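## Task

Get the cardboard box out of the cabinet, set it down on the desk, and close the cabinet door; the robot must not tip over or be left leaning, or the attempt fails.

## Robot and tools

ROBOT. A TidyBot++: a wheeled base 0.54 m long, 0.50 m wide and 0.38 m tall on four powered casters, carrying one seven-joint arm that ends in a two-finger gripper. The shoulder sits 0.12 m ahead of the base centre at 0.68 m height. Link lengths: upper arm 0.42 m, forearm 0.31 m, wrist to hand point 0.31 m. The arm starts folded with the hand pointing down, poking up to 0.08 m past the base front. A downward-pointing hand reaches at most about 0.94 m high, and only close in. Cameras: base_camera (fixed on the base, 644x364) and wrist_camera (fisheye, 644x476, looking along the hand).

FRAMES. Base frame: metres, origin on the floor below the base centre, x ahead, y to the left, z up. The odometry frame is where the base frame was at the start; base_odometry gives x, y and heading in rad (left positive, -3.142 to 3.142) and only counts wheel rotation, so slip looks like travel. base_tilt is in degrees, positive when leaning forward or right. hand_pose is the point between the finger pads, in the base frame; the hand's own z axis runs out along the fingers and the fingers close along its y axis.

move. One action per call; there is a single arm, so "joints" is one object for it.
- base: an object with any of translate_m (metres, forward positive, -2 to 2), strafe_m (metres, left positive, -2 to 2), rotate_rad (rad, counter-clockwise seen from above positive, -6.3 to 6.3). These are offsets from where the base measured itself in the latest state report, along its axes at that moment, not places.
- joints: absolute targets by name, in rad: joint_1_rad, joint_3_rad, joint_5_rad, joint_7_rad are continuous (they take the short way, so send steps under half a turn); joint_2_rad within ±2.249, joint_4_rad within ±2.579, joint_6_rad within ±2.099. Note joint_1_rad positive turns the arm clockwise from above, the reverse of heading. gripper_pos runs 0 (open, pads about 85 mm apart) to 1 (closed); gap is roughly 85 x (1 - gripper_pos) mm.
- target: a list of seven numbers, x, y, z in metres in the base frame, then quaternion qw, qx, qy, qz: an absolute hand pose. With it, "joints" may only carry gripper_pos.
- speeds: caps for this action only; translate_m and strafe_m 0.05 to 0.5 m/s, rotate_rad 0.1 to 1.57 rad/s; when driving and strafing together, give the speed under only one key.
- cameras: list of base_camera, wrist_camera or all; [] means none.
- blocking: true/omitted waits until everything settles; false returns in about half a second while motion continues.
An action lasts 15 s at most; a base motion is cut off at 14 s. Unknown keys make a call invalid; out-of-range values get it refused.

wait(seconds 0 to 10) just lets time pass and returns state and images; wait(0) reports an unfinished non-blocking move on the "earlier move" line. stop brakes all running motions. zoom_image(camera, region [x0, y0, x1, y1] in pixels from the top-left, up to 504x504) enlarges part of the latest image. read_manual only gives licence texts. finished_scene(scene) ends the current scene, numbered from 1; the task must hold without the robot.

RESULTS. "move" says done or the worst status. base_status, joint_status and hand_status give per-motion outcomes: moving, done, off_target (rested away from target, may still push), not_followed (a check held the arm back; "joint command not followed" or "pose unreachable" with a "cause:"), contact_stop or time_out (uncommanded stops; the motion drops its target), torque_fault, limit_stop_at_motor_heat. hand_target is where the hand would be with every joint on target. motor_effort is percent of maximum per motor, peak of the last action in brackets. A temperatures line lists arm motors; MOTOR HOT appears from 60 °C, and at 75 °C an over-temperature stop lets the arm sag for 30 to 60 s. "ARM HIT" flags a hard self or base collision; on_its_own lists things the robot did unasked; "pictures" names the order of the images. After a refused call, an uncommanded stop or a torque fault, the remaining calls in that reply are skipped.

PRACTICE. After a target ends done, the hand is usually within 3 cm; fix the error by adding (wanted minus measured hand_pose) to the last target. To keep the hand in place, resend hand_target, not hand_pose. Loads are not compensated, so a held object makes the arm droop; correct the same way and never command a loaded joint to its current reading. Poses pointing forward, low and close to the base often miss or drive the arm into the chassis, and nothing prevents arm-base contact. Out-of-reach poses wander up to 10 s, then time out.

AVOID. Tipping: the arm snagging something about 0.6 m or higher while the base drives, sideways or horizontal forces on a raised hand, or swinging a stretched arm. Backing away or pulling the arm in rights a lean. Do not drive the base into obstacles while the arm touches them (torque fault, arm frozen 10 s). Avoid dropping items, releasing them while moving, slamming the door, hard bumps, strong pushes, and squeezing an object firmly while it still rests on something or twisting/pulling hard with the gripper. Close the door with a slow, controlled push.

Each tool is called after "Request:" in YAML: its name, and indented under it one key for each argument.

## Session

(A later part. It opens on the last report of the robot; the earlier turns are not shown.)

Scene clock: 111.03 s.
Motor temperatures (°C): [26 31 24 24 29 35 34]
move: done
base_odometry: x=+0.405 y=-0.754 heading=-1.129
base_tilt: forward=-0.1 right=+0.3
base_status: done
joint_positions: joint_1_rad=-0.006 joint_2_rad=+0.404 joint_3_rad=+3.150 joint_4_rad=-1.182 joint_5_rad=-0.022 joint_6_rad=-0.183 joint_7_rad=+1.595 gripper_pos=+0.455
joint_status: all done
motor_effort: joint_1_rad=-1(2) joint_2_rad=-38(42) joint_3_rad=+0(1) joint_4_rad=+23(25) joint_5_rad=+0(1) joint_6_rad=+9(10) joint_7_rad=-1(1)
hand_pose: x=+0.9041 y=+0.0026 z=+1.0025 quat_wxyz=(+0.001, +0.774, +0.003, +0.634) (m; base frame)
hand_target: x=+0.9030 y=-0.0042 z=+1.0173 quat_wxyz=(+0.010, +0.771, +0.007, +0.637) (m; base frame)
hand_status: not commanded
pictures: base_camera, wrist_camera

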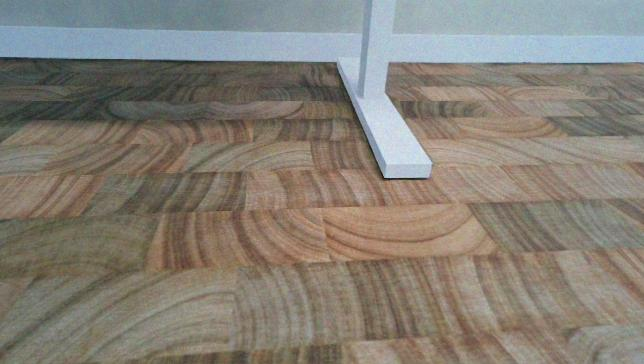

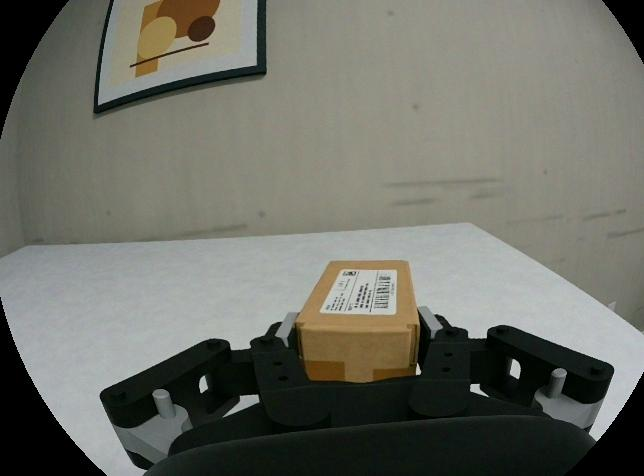

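Request:
move:
  joints: {"joint_2_rad":0.425,"joint_6_rad":-0.18}
  cameras: []

Request:
move:
  joints: {"joint_2_rad":0.45,"joint_6_rad":-0.155}

Scene clock: 112.23 s.
Motor temperatures (°C): [26 31 24 24 29 35 34]
move: done
base_odometry: x=+0.405 y=-0.754 heading=-1.129
base_tilt: forward=-0.2 right=+0.3
base_status: not commanded
joint_positions: joint_1_rad=-0.006 joint_2_rad=+0.414 joint_3_rad=+3.150 joint_4_rad=-1.182 joint_5_rad=-0.022 joint_6_rad=-0.183 joint_7_rad=+1.595 gripper_pos=+0.455
joint_status: all done
motor_effort: joint_1_rad=-1(1) joint_2_rad=-39(40) joint_3_rad=-1(1) joint_4_rad=+23(24) joint_5_rad=+0(0) joint_6_rad=+9(10) joint_7_rad=+0(0)
hand_pose: x=+0.9072 y=+0.0026 z=+0.9948 quat_wxyz=(+0.001, +0.777, +0.003, +0.630) (m; base frame)
hand_target: x=+0.9130 y=-0.0044 z=+1.0068 quat_wxyz=(+0.011, +0.769, +0.007, +0.639) (m; base frame)
hand_status: not commanded
pictures: none
No camera images: "cameras" was empty.

Scene clock: 113.03 s.
Motor temperatures (°C): [26 31 24 24 29 35 34]
move: done
base_odometry: x=+0.405 y=-0.754 heading=-1.129
base_tilt: forward=-0.1 right=+0.3
base_status: not commanded
joint_positions: joint_1_rad=-0.006 joint_2_rad=+0.438 joint_3_rad=+3.150 joint_4_rad=-1.181 joint_5_rad=-0.022 joint_6_rad=-0.183 joint_7_rad=+1.595 gripper_pos=+0.455
joint_status: all done
motor_effort: joint_1_rad=-1(1) joint_2_rad=-39(40) joint_3_rad=+1(1) joint_4_rad=+23(23) joint_5_rad=+0(0) joint_6_rad=+9(10) joint_7_rad=+0(1)
hand_pose: x=+0.9146 y=+0.0026 z=+0.9760 quat_wxyz=(+0.001, +0.784, +0.003, +0.621) (m; base frame)
hand_target: x=+0.9224 y=-0.0045 z=+0.9944 quat_wxyz=(+0.011, +0.769, +0.007, +0.639) (m; base frame)
hand_status: not commanded
pictures: base_camera, wrist_camera

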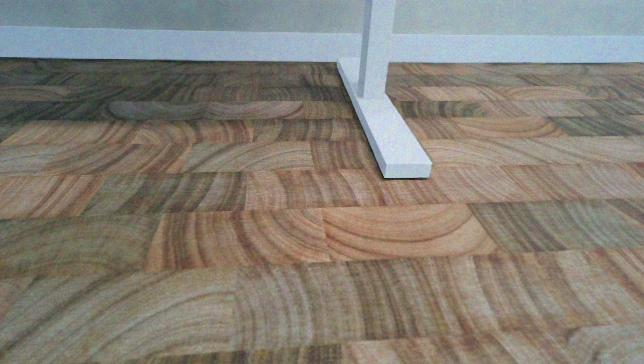

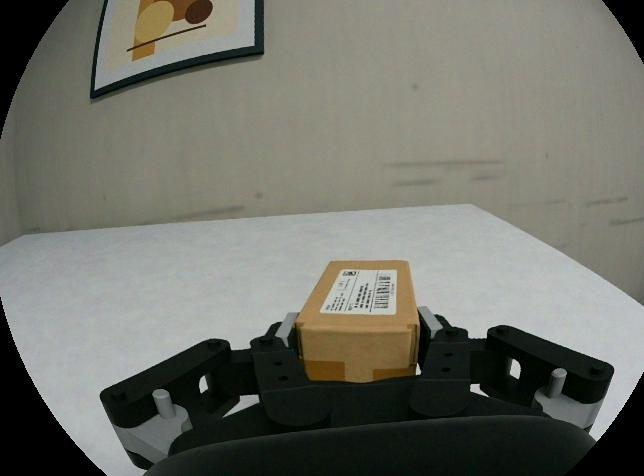

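Request:
move:
  joints: {"joint_2_rad":0.475,"joint_6_rad":-0.06}
  cameras: []

Request:
move:
  joints: {"joint_2_rad":0.505}

Scene clock: 114.03 s.
Motor temperatures (°C): [26 31 24 24 29 35 34]
move: done
base_odometry: x=+0.405 y=-0.754 heading=-1.129
base_tilt: forward=-0.1 right=+0.3
base_status: not commanded
joint_positions: joint_1_rad=-0.006 joint_2_rad=+0.461 joint_3_rad=+3.150 joint_4_rad=-1.181 joint_5_rad=-0.022 joint_6_rad=-0.106 joint_7_rad=+1.595 gripper_pos=+0.455
joint_status: all done
motor_effort: joint_1_rad=-1(1) joint_2_rad=-40(41) joint_3_rad=+0(1) joint_4_rad=+23(23) joint_5_rad=+0(0) joint_6_rad=+9(10) joint_7_rad=+0(1)
hand_pose: x=+0.9261 y=+0.0022 z=+0.9815 quat_wxyz=(+0.001, +0.767, +0.002, +0.642) (m; base frame)
hand_target: x=+0.9347 y=-0.0049 z=+1.0034 quat_wxyz=(+0.012, +0.746, +0.006, +0.666) (m; base frame)
hand_status: not commanded
pictures: none
No camera images: "cameras" was empty.

Scene clock: 114.87 s.
Motor temperatures (°C): [26 31 24 24 29 35 34]
move: done
base_odometry: x=+0.405 y=-0.754 heading=-1.129
base_tilt: forward=-0.1 right=+0.4
base_status: not commanded
joint_positions: joint_1_rad=-0.006 joint_2_rad=+0.495 joint_3_rad=+3.150 joint_4_rad=-1.181 joint_5_rad=-0.022 joint_6_rad=-0.106 joint_7_rad=+1.595 gripper_pos=+0.455
joint_status: all done
motor_effort: joint_1_rad=-1(1) joint_2_rad=-41(43) joint_3_rad=+0(0) joint_4_rad=+23(24) joint_5_rad=+0(0) joint_6_rad=+9(10) joint_7_rad=+0(1)
hand_pose: x=+0.9359 y=+0.0023 z=+0.9543 quat_wxyz=(+0.001, +0.777, +0.002, +0.629) (m; base frame)
hand_target: x=+0.9440 y=-0.0049 z=+0.9788 quat_wxyz=(+0.012, +0.756, +0.006, +0.654) (m; base frame)
hand_status: not commanded
pictures: base_camera, wrist_camera

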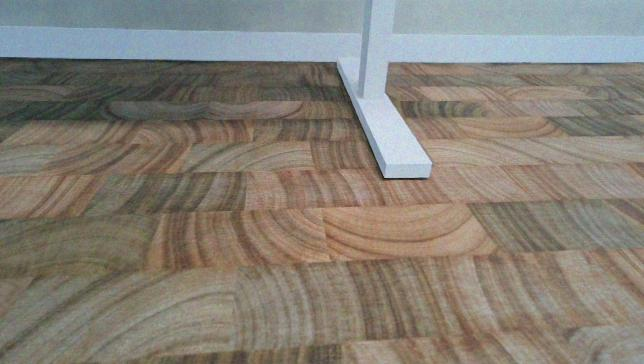

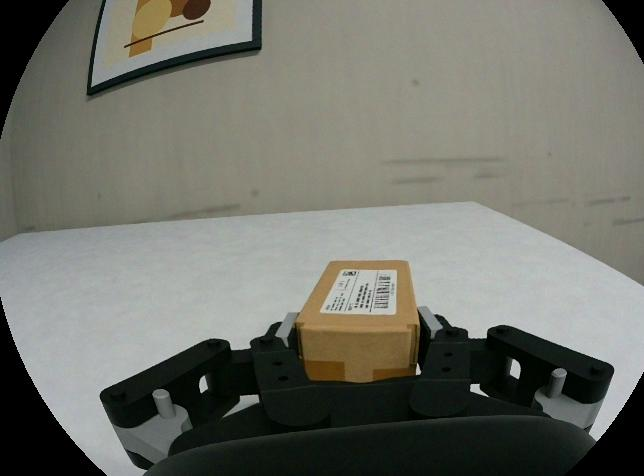

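Request:
move:
  joints: {"joint_2_rad":0.54,"joint_6_rad":0.0}
  cameras: []

Request:
move:
  joints: {"joint_2_rad":0.56}

Request:
move:
  joints: {"joint_2_rad":0.58}

Scene clock: 115.90 s.
Motor temperatures (°C): [26 31 24 24 29 35 34]
move: done
base_odometry: x=+0.405 y=-0.754 heading=-1.129
base_tilt: forward=-0.1 right=+0.3
base_status: not commanded
joint_positions: joint_1_rad=-0.006 joint_2_rad=+0.519 joint_3_rad=+3.150 joint_4_rad=-1.179 joint_5_rad=-0.022 joint_6_rad=-0.054 joint_7_rad=+1.595 gripper_pos=+0.455
joint_status: all done
motor_effort: joint_1_rad=-1(1) joint_2_rad=-41(42) joint_3_rad=+0(0) joint_4_rad=+22(23) joint_5_rad=+0(0) joint_6_rad=+9(9) joint_7_rad=+0(1)
hand_pose: x=+0.9457 y=+0.0020 z=+0.9514 quat_wxyz=(+0.002, +0.768, +0.002, +0.640) (m; base frame)
hand_target: x=+0.9566 y=-0.0052 z=+0.9682 quat_wxyz=(+0.012, +0.748, +0.006, +0.664) (m; base frame)
hand_status: not commanded
pictures: none
No camera images: "cameras" was empty.

Scene clock: 116.47 s.
Motor temperatures (°C): [26 31 24 24 29 35 34]
move: done
base_odometry: x=+0.405 y=-0.754 heading=-1.129
base_tilt: forward=-0.1 right=+0.4
base_status: not commanded
joint_positions: joint_1_rad=-0.006 joint_2_rad=+0.525 joint_3_rad=+3.150 joint_4_rad=-1.173 joint_5_rad=-0.022 joint_6_rad=-0.051 joint_7_rad=+1.595 gripper_pos=+0.455
joint_status: all done
motor_effort: joint_1_rad=-1(1) joint_2_rad=-39(41) joint_3_rad=+0(0) joint_4_rad=+21(22) joint_5_rad=+0(1) joint_6_rad=+8(9) joint_7_rad=+0(1)
hand_pose: x=+0.9481 y=+0.0020 z=+0.9509 quat_wxyz=(+0.002, +0.767, +0.002, +0.641) (m; base frame)
hand_target: x=+0.9622 y=-0.0052 z=+0.9514 quat_wxyz=(+0.012, +0.755, +0.006, +0.656) (m; base frame)
hand_status: not commanded
pictures: base_camera, wrist_camera

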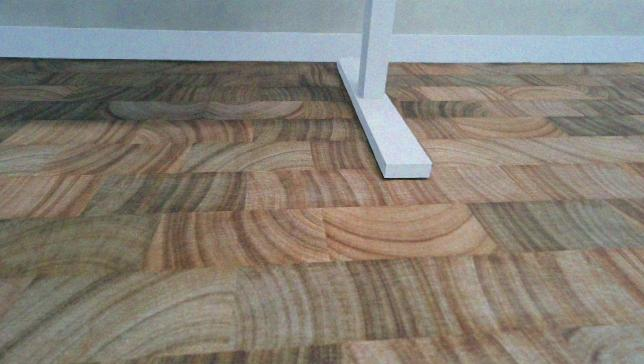

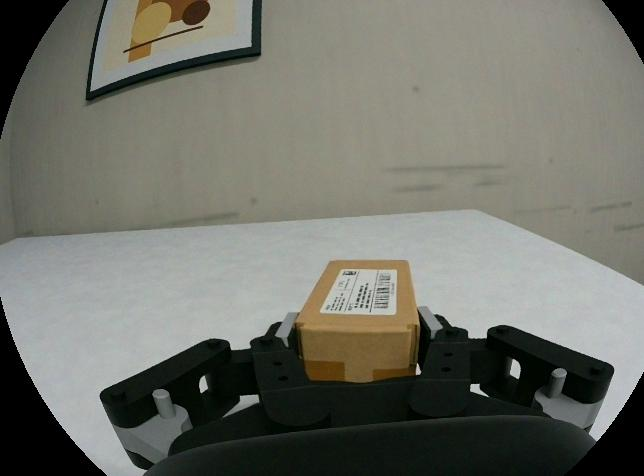

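Scene clock: 117.07 s.
Motor temperatures (°C): [26 31 24 24 29 35 34]
move: off_target
base_odometry: x=+0.405 y=-0.754 heading=-1.129
base_tilt: forward=-0.1 right=+0.3
base_status: not commanded
joint_positions: joint_1_rad=-0.006 joint_2_rad=+0.533 joint_3_rad=+3.150 joint_4_rad=-1.166 joint_5_rad=-0.022 joint_6_rad=-0.046 joint_7_rad=+1.595 gripper_pos=+0.455
joint_status: joint_2_rad off_target (ended at +0.533, target +0.580)
motor_effort: joint_1_rad=-1(1) joint_2_rad=-37(39) joint_3_rad=+0(1) joint_4_rad=+19(21) joint_5_rad=+0(1) joint_6_rad=+6(8) joint_7_rad=+0(1)
hand_pose: x=+0.9513 y=+0.0020 z=+0.9502 quat_wxyz=(+0.002, +0.766, +0.002, +0.643) (m; base frame)
hand_target: x=+0.9674 y=-0.0052 z=+0.9345 quat_wxyz=(+0.012, +0.761, +0.006, +0.649) (m; base frame)
hand_status: not commanded
pictures: base_camera, wrist_camera

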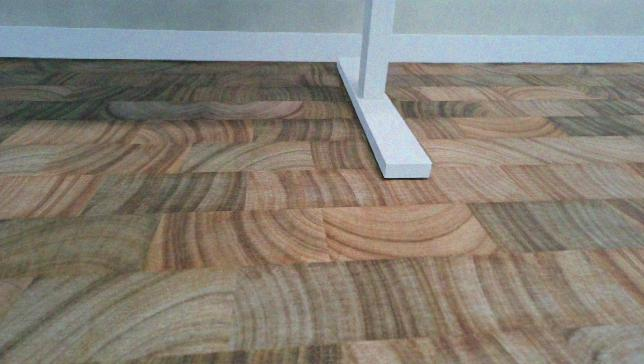

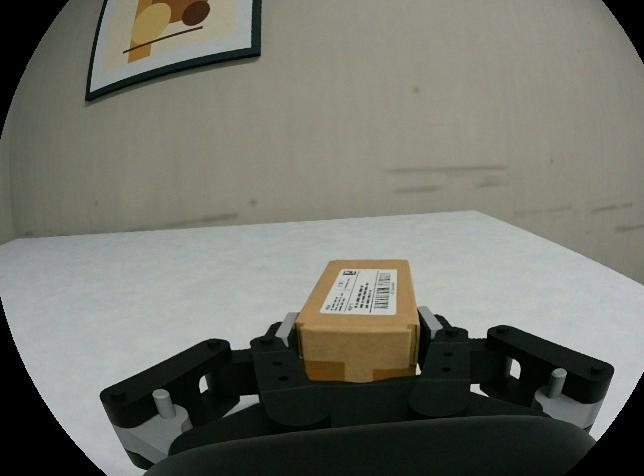

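Request:
move:
  joints: {"joint_2_rad":0.55}
  cameras: []

Request:
move:
  joints: {"gripper_pos":0.42}
  cameras: []

Request:
move:
  joints: {"gripper_pos":0.1}

Request:
move:
  base: {"translate_m":-0.3}
  speeds: {"translate_m":0.25}

Scene clock: 118.00 s.
Motor temperatures (°C): [26 31 24 24 29 35 34]
move: done
base_odometry: x=+0.405 y=-0.754 heading=-1.129
base_tilt: forward=-0.2 right=+0.3
base_status: not commanded
joint_positions: joint_1_rad=-0.006 joint_2_rad=+0.533 joint_3_rad=+3.150 joint_4_rad=-1.166 joint_5_rad=-0.022 joint_6_rad=-0.046 joint_7_rad=+1.595 gripper_pos=+0.455
joint_status: all done
motor_effort: joint_1_rad=-1(1) joint_2_rad=-39(41) joint_3_rad=+0(1) joint_4_rad=+21(22) joint_5_rad=+0(1) joint_6_rad=+7(8) joint_7_rad=+0(1)
hand_pose: x=+0.9512 y=+0.0020 z=+0.9506 quat_wxyz=(+0.002, +0.766, +0.002, +0.643) (m; base frame)
hand_target: x=+0.9595 y=-0.0052 z=+0.9598 quat_wxyz=(+0.012, +0.751, +0.006, +0.660) (m; base frame)
hand_status: not commanded
pictures: none
No camera images: "cameras" was empty.

Scene clock: 118.63 s.
Motor temperatures (°C): [26 31 24 24 29 35 34]
move: done
base_odometry: x=+0.405 y=-0.754 heading=-1.129
base_tilt: forward=-0.2 right=+0.3
base_status: not commanded
joint_positions: joint_1_rad=-0.006 joint_2_rad=+0.533 joint_3_rad=+3.150 joint_4_rad=-1.166 joint_5_rad=-0.022 joint_6_rad=-0.046 joint_7_rad=+1.595 gripper_pos=+0.419
joint_status: all done
motor_effort: joint_1_rad=-1(1) joint_2_rad=-40(41) joint_3_rad=+0(1) joint_4_rad=+21(22) joint_5_rad=+0(0) joint_6_rad=+8(9) joint_7_rad=+0(1)
hand_pose: x=+0.9512 y=+0.0020 z=+0.9505 quat_wxyz=(+0.002, +0.766, +0.002, +0.643) (m; base frame)
hand_target: x=+0.9595 y=-0.0052 z=+0.9598 quat_wxyz=(+0.012, +0.751, +0.006, +0.660) (m; base frame)
hand_status: not commanded
pictures: none
No camera images: "cameras" was empty.

Scene clock: 119.33 s.
Motor temperatures (°C): [26 31 24 24 29 35 34]
move: done
base_odometry: x=+0.405 y=-0.754 heading=-1.129
base_tilt: forward=-0.2 right=+0.4
base_status: not commanded
joint_positions: joint_1_rad=-0.006 joint_2_rad=+0.533 joint_3_rad=+3.150 joint_4_rad=-1.166 joint_5_rad=-0.022 joint_6_rad=-0.046 joint_7_rad=+1.595 gripper_pos=+0.100
joint_status: all done
motor_effort: joint_1_rad=-1(1) joint_2_rad=-41(41) joint_3_rad=+0(1) joint_4_rad=+22(22) joint_5_rad=+0(0) joint_6_rad=+8(9) joint_7_rad=+0(0)
hand_pose: x=+0.9512 y=+0.0020 z=+0.9504 quat_wxyz=(+0.002, +0.766, +0.002, +0.643) (m; base frame)
hand_target: x=+0.9595 y=-0.0052 z=+0.9598 quat_wxyz=(+0.012, +0.751, +0.006, +0.660) (m; base frame)
hand_status: not commanded
pictures: base_camera, wrist_camera

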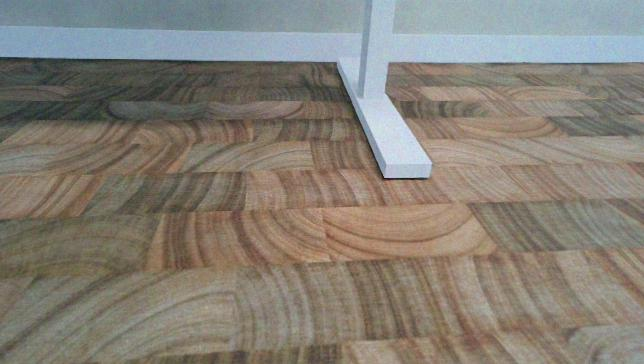

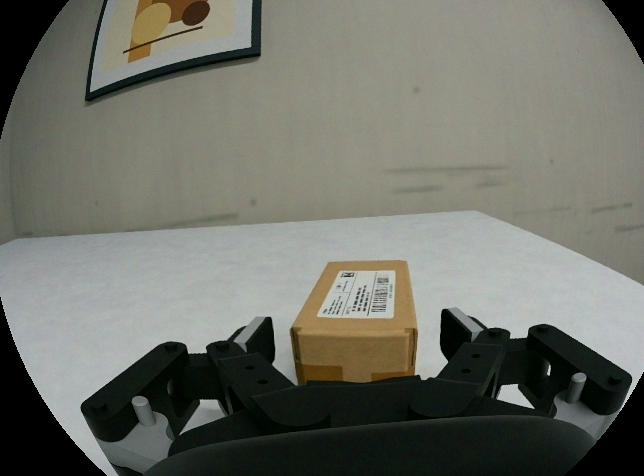

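Scene clock: 121.40 s.
Motor temperatures (°C): [26 31 24 24 29 35 34]
move: done
base_odometry: x=+0.277 y=-0.483 heading=-1.128
base_tilt: forward=-0.1 right=+0.4
base_status: done
joint_positions: joint_1_rad=-0.004 joint_2_rad=+0.538 joint_3_rad=+3.150 joint_4_rad=-1.166 joint_5_rad=-0.022 joint_6_rad=-0.046 joint_7_rad=+1.595 gripper_pos=+0.100
joint_status: not commanded
motor_effort: joint_1_rad=-1(5) joint_2_rad=-41(44) joint_3_rad=-1(2) joint_4_rad=+22(23) joint_5_rad=+0(1) joint_6_rad=+8(9) joint_7_rad=-1(1)
hand_pose: x=+0.9527 y=+0.0003 z=+0.9459 quat_wxyz=(+0.003, +0.767, +0.001, +0.641) (m; base frame)
hand_target: x=+0.9595 y=-0.0052 z=+0.9598 quat_wxyz=(+0.012, +0.751, +0.006, +0.660) (m; base frame)
hand_status: not commanded
pictures: base_camera, wrist_camera

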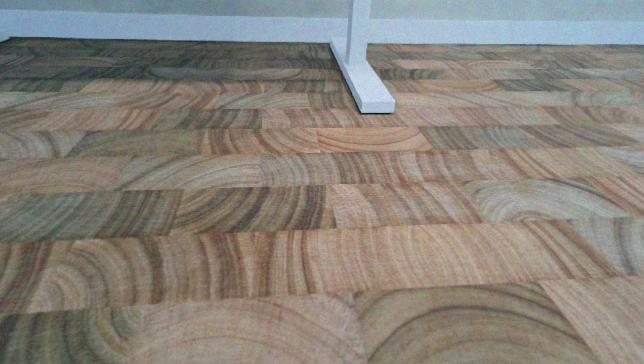

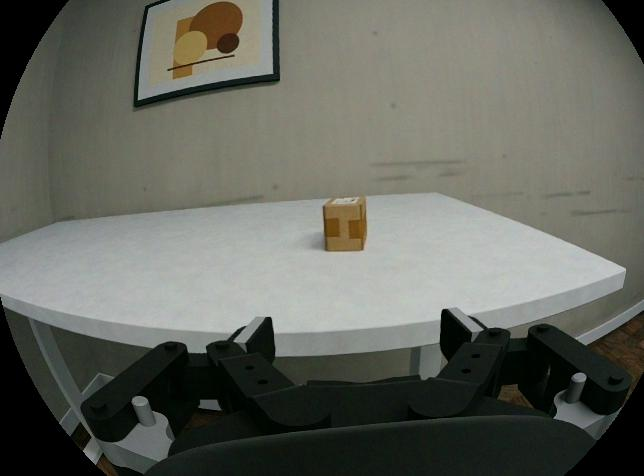

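Request:
move:
  base: {"translate_m":-1.657,"strafe_m":-0.848,"rotate_rad":0.135}
  joints: {"joint_1_rad":0.0,"joint_2_rad":0.818,"joint_3_rad":3.165,"joint_4_rad":-1.97,"joint_5_rad":-0.036,"joint_6_rad":1.3,"joint_7_rad":1.64,"gripper_pos":1}

Request:
move:
  base: {"translate_m":0.08,"strafe_m":-1.0}

Scene clock: 126.60 s.
Motor temperatures (°C): [26 31 24 24 29 35 34]
move: done
base_odometry: x=-1.200 y=+0.650 heading=-0.992
base_tilt: forward=-0.1 right=+0.4
base_status: done
joint_positions: joint_1_rad=-0.006 joint_2_rad=+0.795 joint_3_rad=+3.147 joint_4_rad=-1.953 joint_5_rad=-0.022 joint_6_rad=+1.237 joint_7_rad=+1.595 gripper_pos=+0.999
joint_status: all done
motor_effort: joint_1_rad=-1(6) joint_2_rad=-39(45) joint_3_rad=+0(4) joint_4_rad=+12(22) joint_5_rad=+0(1) joint_6_rad=+9(10) joint_7_rad=+0(1)
hand_pose: x=+0.8507 y=-0.0037 z=+0.7045 quat_wxyz=(+0.014, +0.686, +0.000, +0.728) (m; base frame)
hand_target: x=+0.8449 y=-0.0208 z=+0.7003 quat_wxyz=(+0.045, +0.677, +0.008, +0.735) (m; base frame)
hand_status: not commanded
pictures: base_camera, wrist_camera

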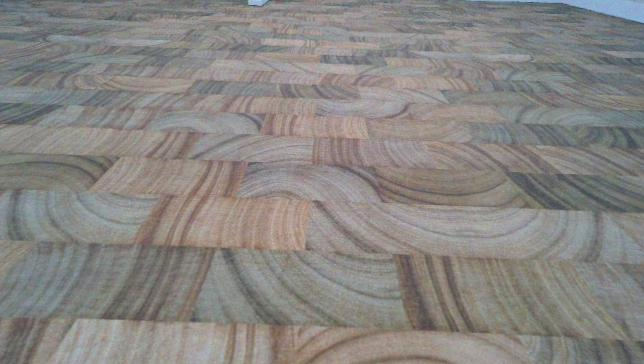

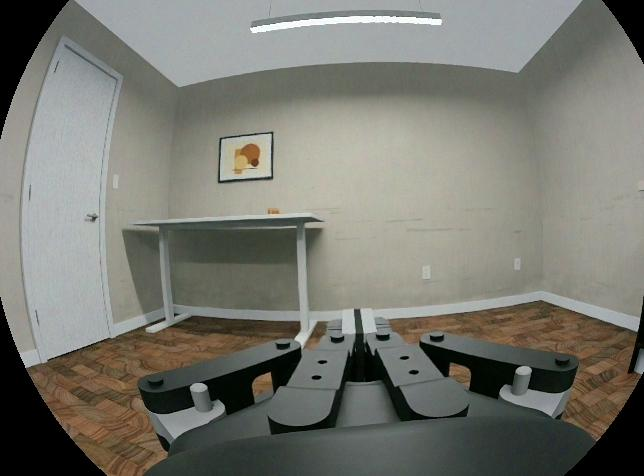

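Scene clock: 129.57 s.
Motor temperatures (°C): [26 31 24 24 29 35 34]
move: done
base_odometry: x=-1.993 y=+0.036 heading=-0.992
base_tilt: forward=-0.1 right=+0.3
base_status: done
joint_positions: joint_1_rad=+0.003 joint_2_rad=+0.796 joint_3_rad=+3.151 joint_4_rad=-1.953 joint_5_rad=-0.022 joint_6_rad=+1.238 joint_7_rad=+1.595 gripper_pos=+0.999
joint_status: not commanded
motor_effort: joint_1_rad=-1(4) joint_2_rad=-39(39) joint_3_rad=+0(2) joint_4_rad=+12(13) joint_5_rad=+0(1) joint_6_rad=+9(9) joint_7_rad=+0(1)
hand_pose: x=+0.8507 y=-0.0124 z=+0.7041 quat_wxyz=(+0.019, +0.686, -0.003, +0.728) (m; base frame)
hand_target: x=+0.8449 y=-0.0208 z=+0.7003 quat_wxyz=(+0.045, +0.677, +0.008, +0.735) (m; base frame)
hand_status: not commanded
pictures: base_camera, wrist_camera

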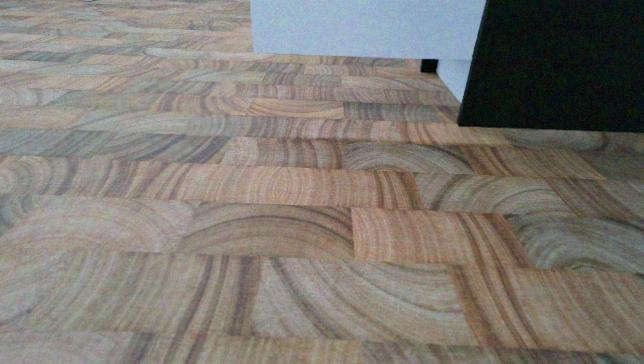

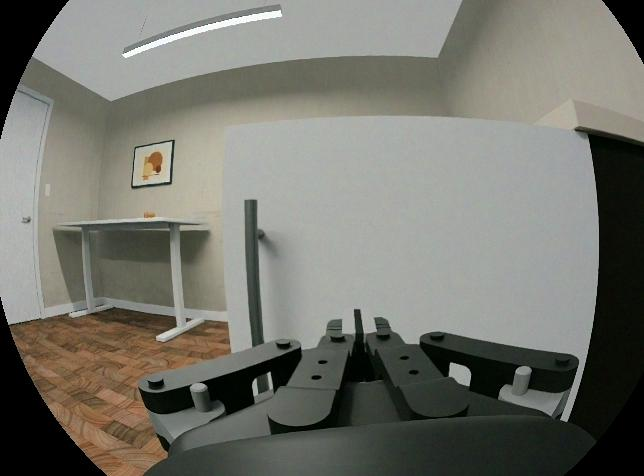

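Request:
move:
  base: {"translate_m":0.145}
  speeds: {"translate_m":0.15}
  cameras: []

Request:
move:
  base: {"translate_m":0.127,"strafe_m":0.241,"rotate_rad":-0.3}
  speeds: {"translate_m":0.16,"rotate_rad":0.18}

Request:
move:
  base: {"translate_m":0.127,"strafe_m":0.241,"rotate_rad":-0.3}
  speeds: {"translate_m":0.16,"rotate_rad":0.18}
  cameras: []

Request:
move:
  base: {"translate_m":0.127,"strafe_m":0.241,"rotate_rad":-0.3}
  speeds: {"translate_m":0.16,"rotate_rad":0.18}

Scene clock: 131.70 s.
Motor temperatures (°C): [26 31 24 24 29 35 34]
move: done
base_odometry: x=-1.914 y=-0.085 heading=-0.992
base_tilt: forward=-0.1 right=+0.3
base_status: done
joint_positions: joint_1_rad=+0.003 joint_2_rad=+0.799 joint_3_rad=+3.151 joint_4_rad=-1.954 joint_5_rad=-0.022 joint_6_rad=+1.239 joint_7_rad=+1.595 gripper_pos=+0.999
joint_status: not commanded
motor_effort: joint_1_rad=-1(2) joint_2_rad=-39(40) joint_3_rad=+0(1) joint_4_rad=+12(13) joint_5_rad=+0(1) joint_6_rad=+8(9) joint_7_rad=+0(1)
hand_pose: x=+0.8504 y=-0.0124 z=+0.7017 quat_wxyz=(+0.019, +0.687, -0.003, +0.726) (m; base frame)
hand_target: x=+0.8449 y=-0.0208 z=+0.7003 quat_wxyz=(+0.045, +0.677, +0.008, +0.735) (m; base frame)
hand_status: not commanded
pictures: none
No camera images: "cameras" was empty.

Scene clock: 134.13 s.
Motor temperatures (°C): [26 31 24 24 29 35 34]
move: done
base_odometry: x=-1.643 y=-0.060 heading=-1.293
base_tilt: forward=-0.1 right=+0.3
base_status: done
joint_positions: joint_1_rad=-0.003 joint_2_rad=+0.799 joint_3_rad=+3.153 joint_4_rad=-1.956 joint_5_rad=-0.022 joint_6_rad=+1.240 joint_7_rad=+1.595 gripper_pos=+0.999
joint_status: not commanded
motor_effort: joint_1_rad=-1(5) joint_2_rad=-39(40) joint_3_rad=+0(3) joint_4_rad=+12(14) joint_5_rad=+0(1) joint_6_rad=+8(9) joint_7_rad=+0(1)
hand_pose: x=+0.8499 y=-0.0086 z=+0.7011 quat_wxyz=(+0.018, +0.687, -0.001, +0.726) (m; base frame)
hand_target: x=+0.8449 y=-0.0208 z=+0.7003 quat_wxyz=(+0.045, +0.677, +0.008, +0.735) (m; base frame)
hand_status: not commanded
pictures: base_camera, wrist_camera

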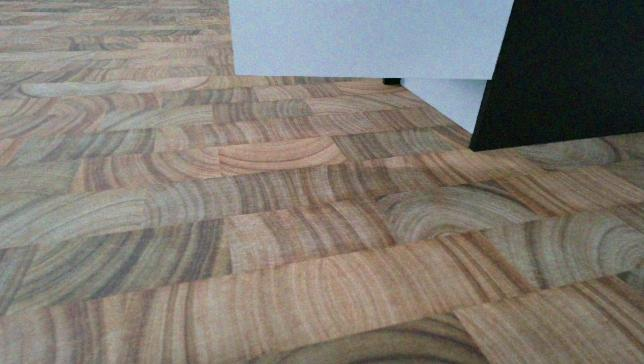

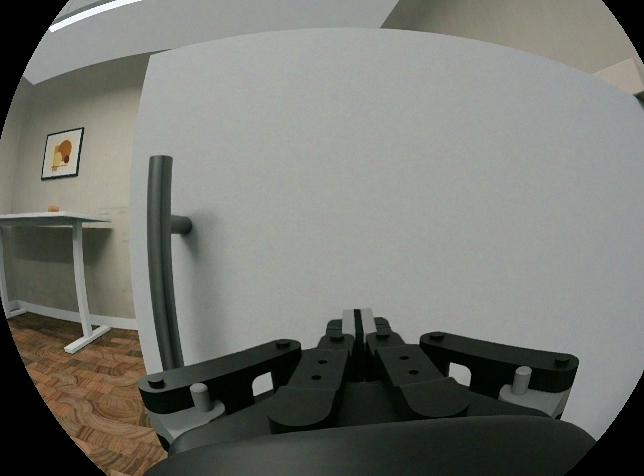

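Scene clock: 136.53 s.
Motor temperatures (°C): [26 31 24 24 29 35 34]
move: done
base_odometry: x=-1.376 y=-0.116 heading=-1.594
base_tilt: forward=-0.2 right=+0.3
base_status: done
joint_positions: joint_1_rad=-0.004 joint_2_rad=+0.800 joint_3_rad=+3.154 joint_4_rad=-1.957 joint_5_rad=-0.022 joint_6_rad=+1.241 joint_7_rad=+1.595 gripper_pos=+0.999
joint_status: not commanded
motor_effort: joint_1_rad=-1(4) joint_2_rad=-39(40) joint_3_rad=+0(3) joint_4_rad=+12(15) joint_5_rad=+0(1) joint_6_rad=+8(9) joint_7_rad=+0(1)
hand_pose: x=+0.8495 y=-0.0080 z=+0.7006 quat_wxyz=(+0.018, +0.688, +0.000, +0.726) (m; base frame)
hand_target: x=+0.8449 y=-0.0208 z=+0.7003 quat_wxyz=(+0.045, +0.677, +0.008, +0.735) (m; base frame)
hand_status: not commanded
pictures: none
No camera images: "cameras" was empty.

Scene clock: 138.90 s.
Motor temperatures (°C): [26 31 24 24 29 35 34]
move: done
base_odometry: x=-1.138 y=-0.249 heading=-1.895
base_tilt: forward=-0.2 right=+0.3
base_status: done
joint_positions: joint_1_rad=-0.005 joint_2_rad=+0.800 joint_3_rad=+3.154 joint_4_rad=-1.959 joint_5_rad=-0.022 joint_6_rad=+1.241 joint_7_rad=+1.595 gripper_pos=+0.999
joint_status: not commanded
motor_effort: joint_1_rad=-1(4) joint_2_rad=-38(40) joint_3_rad=+0(2) joint_4_rad=+12(16) joint_5_rad=+0(1) joint_6_rad=+9(9) joint_7_rad=+0(1)
hand_pose: x=+0.8491 y=-0.0080 z=+0.7000 quat_wxyz=(+0.018, +0.688, +0.000, +0.726) (m; base frame)
hand_target: x=+0.8449 y=-0.0208 z=+0.7003 quat_wxyz=(+0.045, +0.677, +0.008, +0.735) (m; base frame)
hand_status: not commanded
pictures: base_camera, wrist_camera

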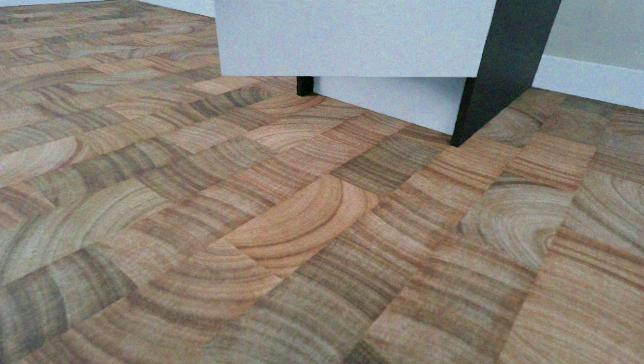

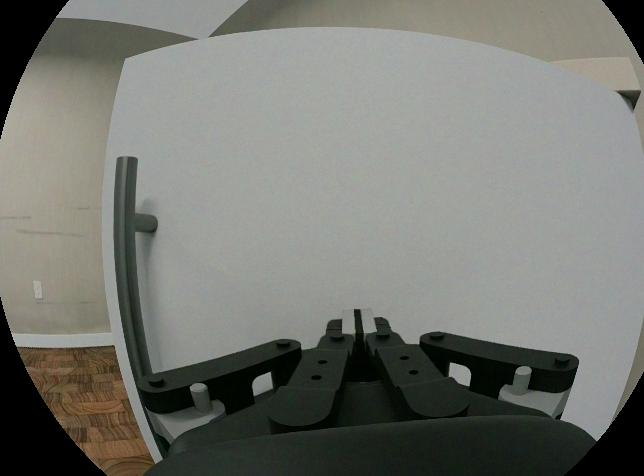

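Request:
move:
  base: {"translate_m":0.127,"strafe_m":0.241,"rotate_rad":-0.3}
  speeds: {"translate_m":0.16,"rotate_rad":0.18}
  cameras: []

Request:
move:
  base: {"translate_m":0.127,"strafe_m":0.241,"rotate_rad":-0.3}
  speeds: {"translate_m":0.16,"rotate_rad":0.18}

Request:
move:
  base: {"translate_m":0.077,"strafe_m":0.165,"rotate_rad":-0.2}
  speeds: {"translate_m":0.1,"rotate_rad":0.11}

Scene clock: 141.70 s.
Motor temperatures (°C): [26 31 24 24 29 35 34]
move: done
base_odometry: x=-0.950 y=-0.446 heading=-2.196
base_tilt: forward=-0.2 right=+0.3
base_status: done
joint_positions: joint_1_rad=-0.005 joint_2_rad=+0.800 joint_3_rad=+3.154 joint_4_rad=-1.961 joint_5_rad=-0.022 joint_6_rad=+1.243 joint_7_rad=+1.595 gripper_pos=+0.999
joint_status: not commanded
motor_effort: joint_1_rad=-1(4) joint_2_rad=-39(41) joint_3_rad=-1(2) joint_4_rad=+12(16) joint_5_rad=+0(1) joint_6_rad=+9(9) joint_7_rad=+0(1)
hand_pose: x=+0.8486 y=-0.0081 z=+0.6993 quat_wxyz=(+0.018, +0.688, +0.000, +0.725) (m; base frame)
hand_target: x=+0.8449 y=-0.0208 z=+0.7003 quat_wxyz=(+0.045, +0.677, +0.008, +0.735) (m; base frame)
hand_status: not commanded
pictures: none
No camera images: "cameras" was empty.

Scene clock: 144.10 s.
Motor temperatures (°C): [26 32 24 24 29 35 34]
move: done
base_odometry: x=-0.829 y=-0.690 heading=-2.497
base_tilt: forward=-0.2 right=+0.4
base_status: done
joint_positions: joint_1_rad=-0.004 joint_2_rad=+0.800 joint_3_rad=+3.155 joint_4_rad=-1.961 joint_5_rad=-0.022 joint_6_rad=+1.243 joint_7_rad=+1.595 gripper_pos=+0.999
joint_status: not commanded
motor_effort: joint_1_rad=+0(4) joint_2_rad=-39(39) joint_3_rad=+0(2) joint_4_rad=+12(13) joint_5_rad=+0(1) joint_6_rad=+8(9) joint_7_rad=+0(1)
hand_pose: x=+0.8486 y=-0.0087 z=+0.6993 quat_wxyz=(+0.018, +0.688, +0.000, +0.725) (m; base frame)
hand_target: x=+0.8449 y=-0.0208 z=+0.7003 quat_wxyz=(+0.045, +0.677, +0.008, +0.735) (m; base frame)
hand_status: not commanded
pictures: base_camera, wrist_camera

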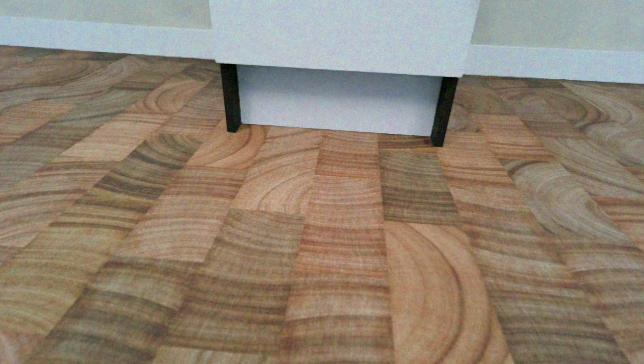

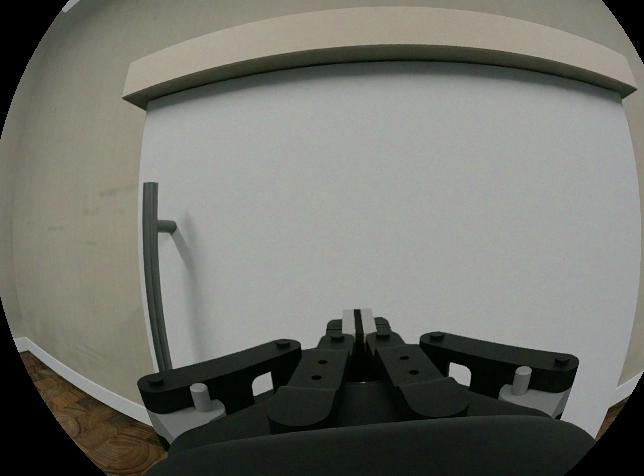

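Scene clock: 146.47 s.
Motor temperatures (°C): [26 32 24 24 29 35 34]
move: done
base_odometry: x=-0.791 y=-0.869 heading=-2.698
base_tilt: forward=-0.2 right=+0.3
base_status: done
joint_positions: joint_1_rad=+0.003 joint_2_rad=+0.799 joint_3_rad=+3.156 joint_4_rad=-1.972 joint_5_rad=-0.022 joint_6_rad=+1.253 joint_7_rad=+1.595 gripper_pos=+0.999
joint_status: not commanded
motor_effort: joint_1_rad=-2(4) joint_2_rad=-36(39) joint_3_rad=-1(3) joint_4_rad=+15(18) joint_5_rad=+1(2) joint_6_rad=+7(9) joint_7_rad=+0(1)
hand_pose: x=+0.8451 y=-0.0146 z=+0.6984 quat_wxyz=(+0.022, +0.688, -0.003, +0.725) (m; base frame)
hand_target: x=+0.8449 y=-0.0208 z=+0.7003 quat_wxyz=(+0.045, +0.677, +0.008, +0.735) (m; base frame)
hand_status: not commanded
pictures: base_camera, wrist_camera

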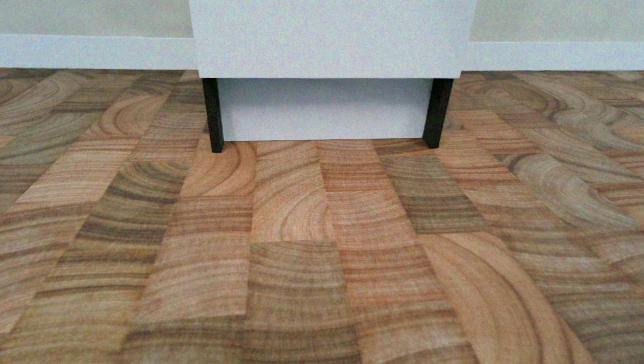

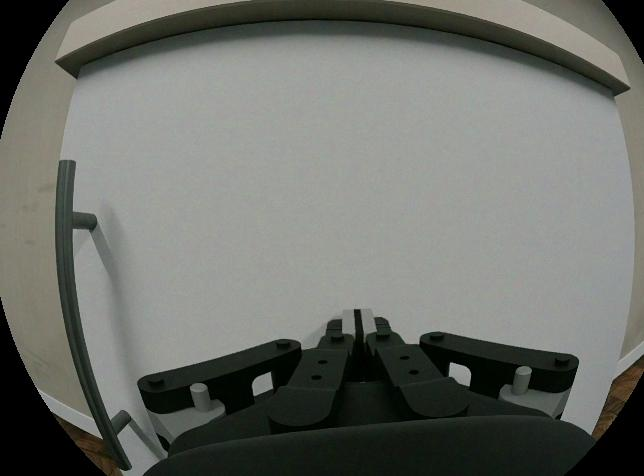

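Request:
move:
  base: {"translate_m":0.02}
  speeds: {"translate_m":0.05}
  cameras: []

Request:
move:
  base: {"translate_m":-0.4}

Scene clock: 147.57 s.
Motor temperatures (°C): [26 32 24 24 29 35 34]
move: done
base_odometry: x=-0.809 y=-0.877 heading=-2.698
base_tilt: forward=-0.1 right=+0.4
base_status: done
joint_positions: joint_1_rad=+0.004 joint_2_rad=+0.780 joint_3_rad=+3.156 joint_4_rad=-2.031 joint_5_rad=-0.022 joint_6_rad=+1.287 joint_7_rad=+1.595 gripper_pos=+0.999
joint_status: not commanded
motor_effort: joint_1_rad=-2(4) joint_2_rad=-32(37) joint_3_rad=+0(2) joint_4_rad=+22(26) joint_5_rad=+1(3) joint_6_rad=+4(8) joint_7_rad=+0(0)
hand_pose: x=+0.8278 y=-0.0154 z=+0.6981 quat_wxyz=(+0.023, +0.690, -0.003, +0.723) (m; base frame)
hand_target: x=+0.8449 y=-0.0208 z=+0.7003 quat_wxyz=(+0.045, +0.677, +0.008, +0.735) (m; base frame)
hand_status: not commanded
pictures: none
No camera images: "cameras" was empty.

Scene clock: 149.67 s.
Motor temperatures (°C): [26 32 24 24 29 35 34]
move: done
base_odometry: x=-0.448 y=-0.705 heading=-2.698
base_tilt: forward=-0.2 right=+0.4
base_status: done
joint_positions: joint_1_rad=+0.003 joint_2_rad=+0.810 joint_3_rad=+3.156 joint_4_rad=-1.979 joint_5_rad=-0.022 joint_6_rad=+1.287 joint_7_rad=+1.595 gripper_pos=+0.999
joint_status: not commanded
motor_effort: joint_1_rad=-1(3) joint_2_rad=-38(40) joint_3_rad=+0(1) joint_4_rad=+12(20) joint_5_rad=+0(1) joint_6_rad=+9(10) joint_7_rad=+0(1)
hand_pose: x=+0.8429 y=-0.0147 z=+0.6988 quat_wxyz=(+0.022, +0.682, -0.002, +0.731) (m; base frame)
hand_target: x=+0.8449 y=-0.0208 z=+0.7003 quat_wxyz=(+0.045, +0.677, +0.008, +0.735) (m; base frame)
hand_status: not commanded
pictures: base_camera, wrist_camera

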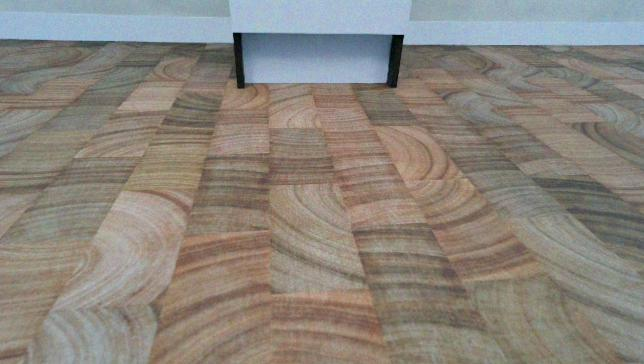

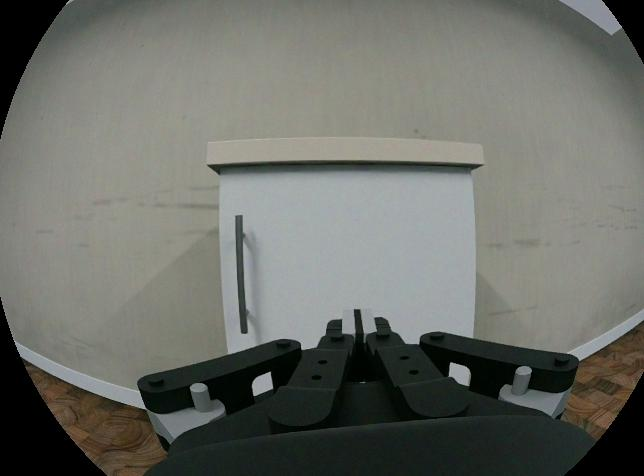

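Door shut.

Request:
finished_scene:
  scene: 2

The scene is finished: the task was done.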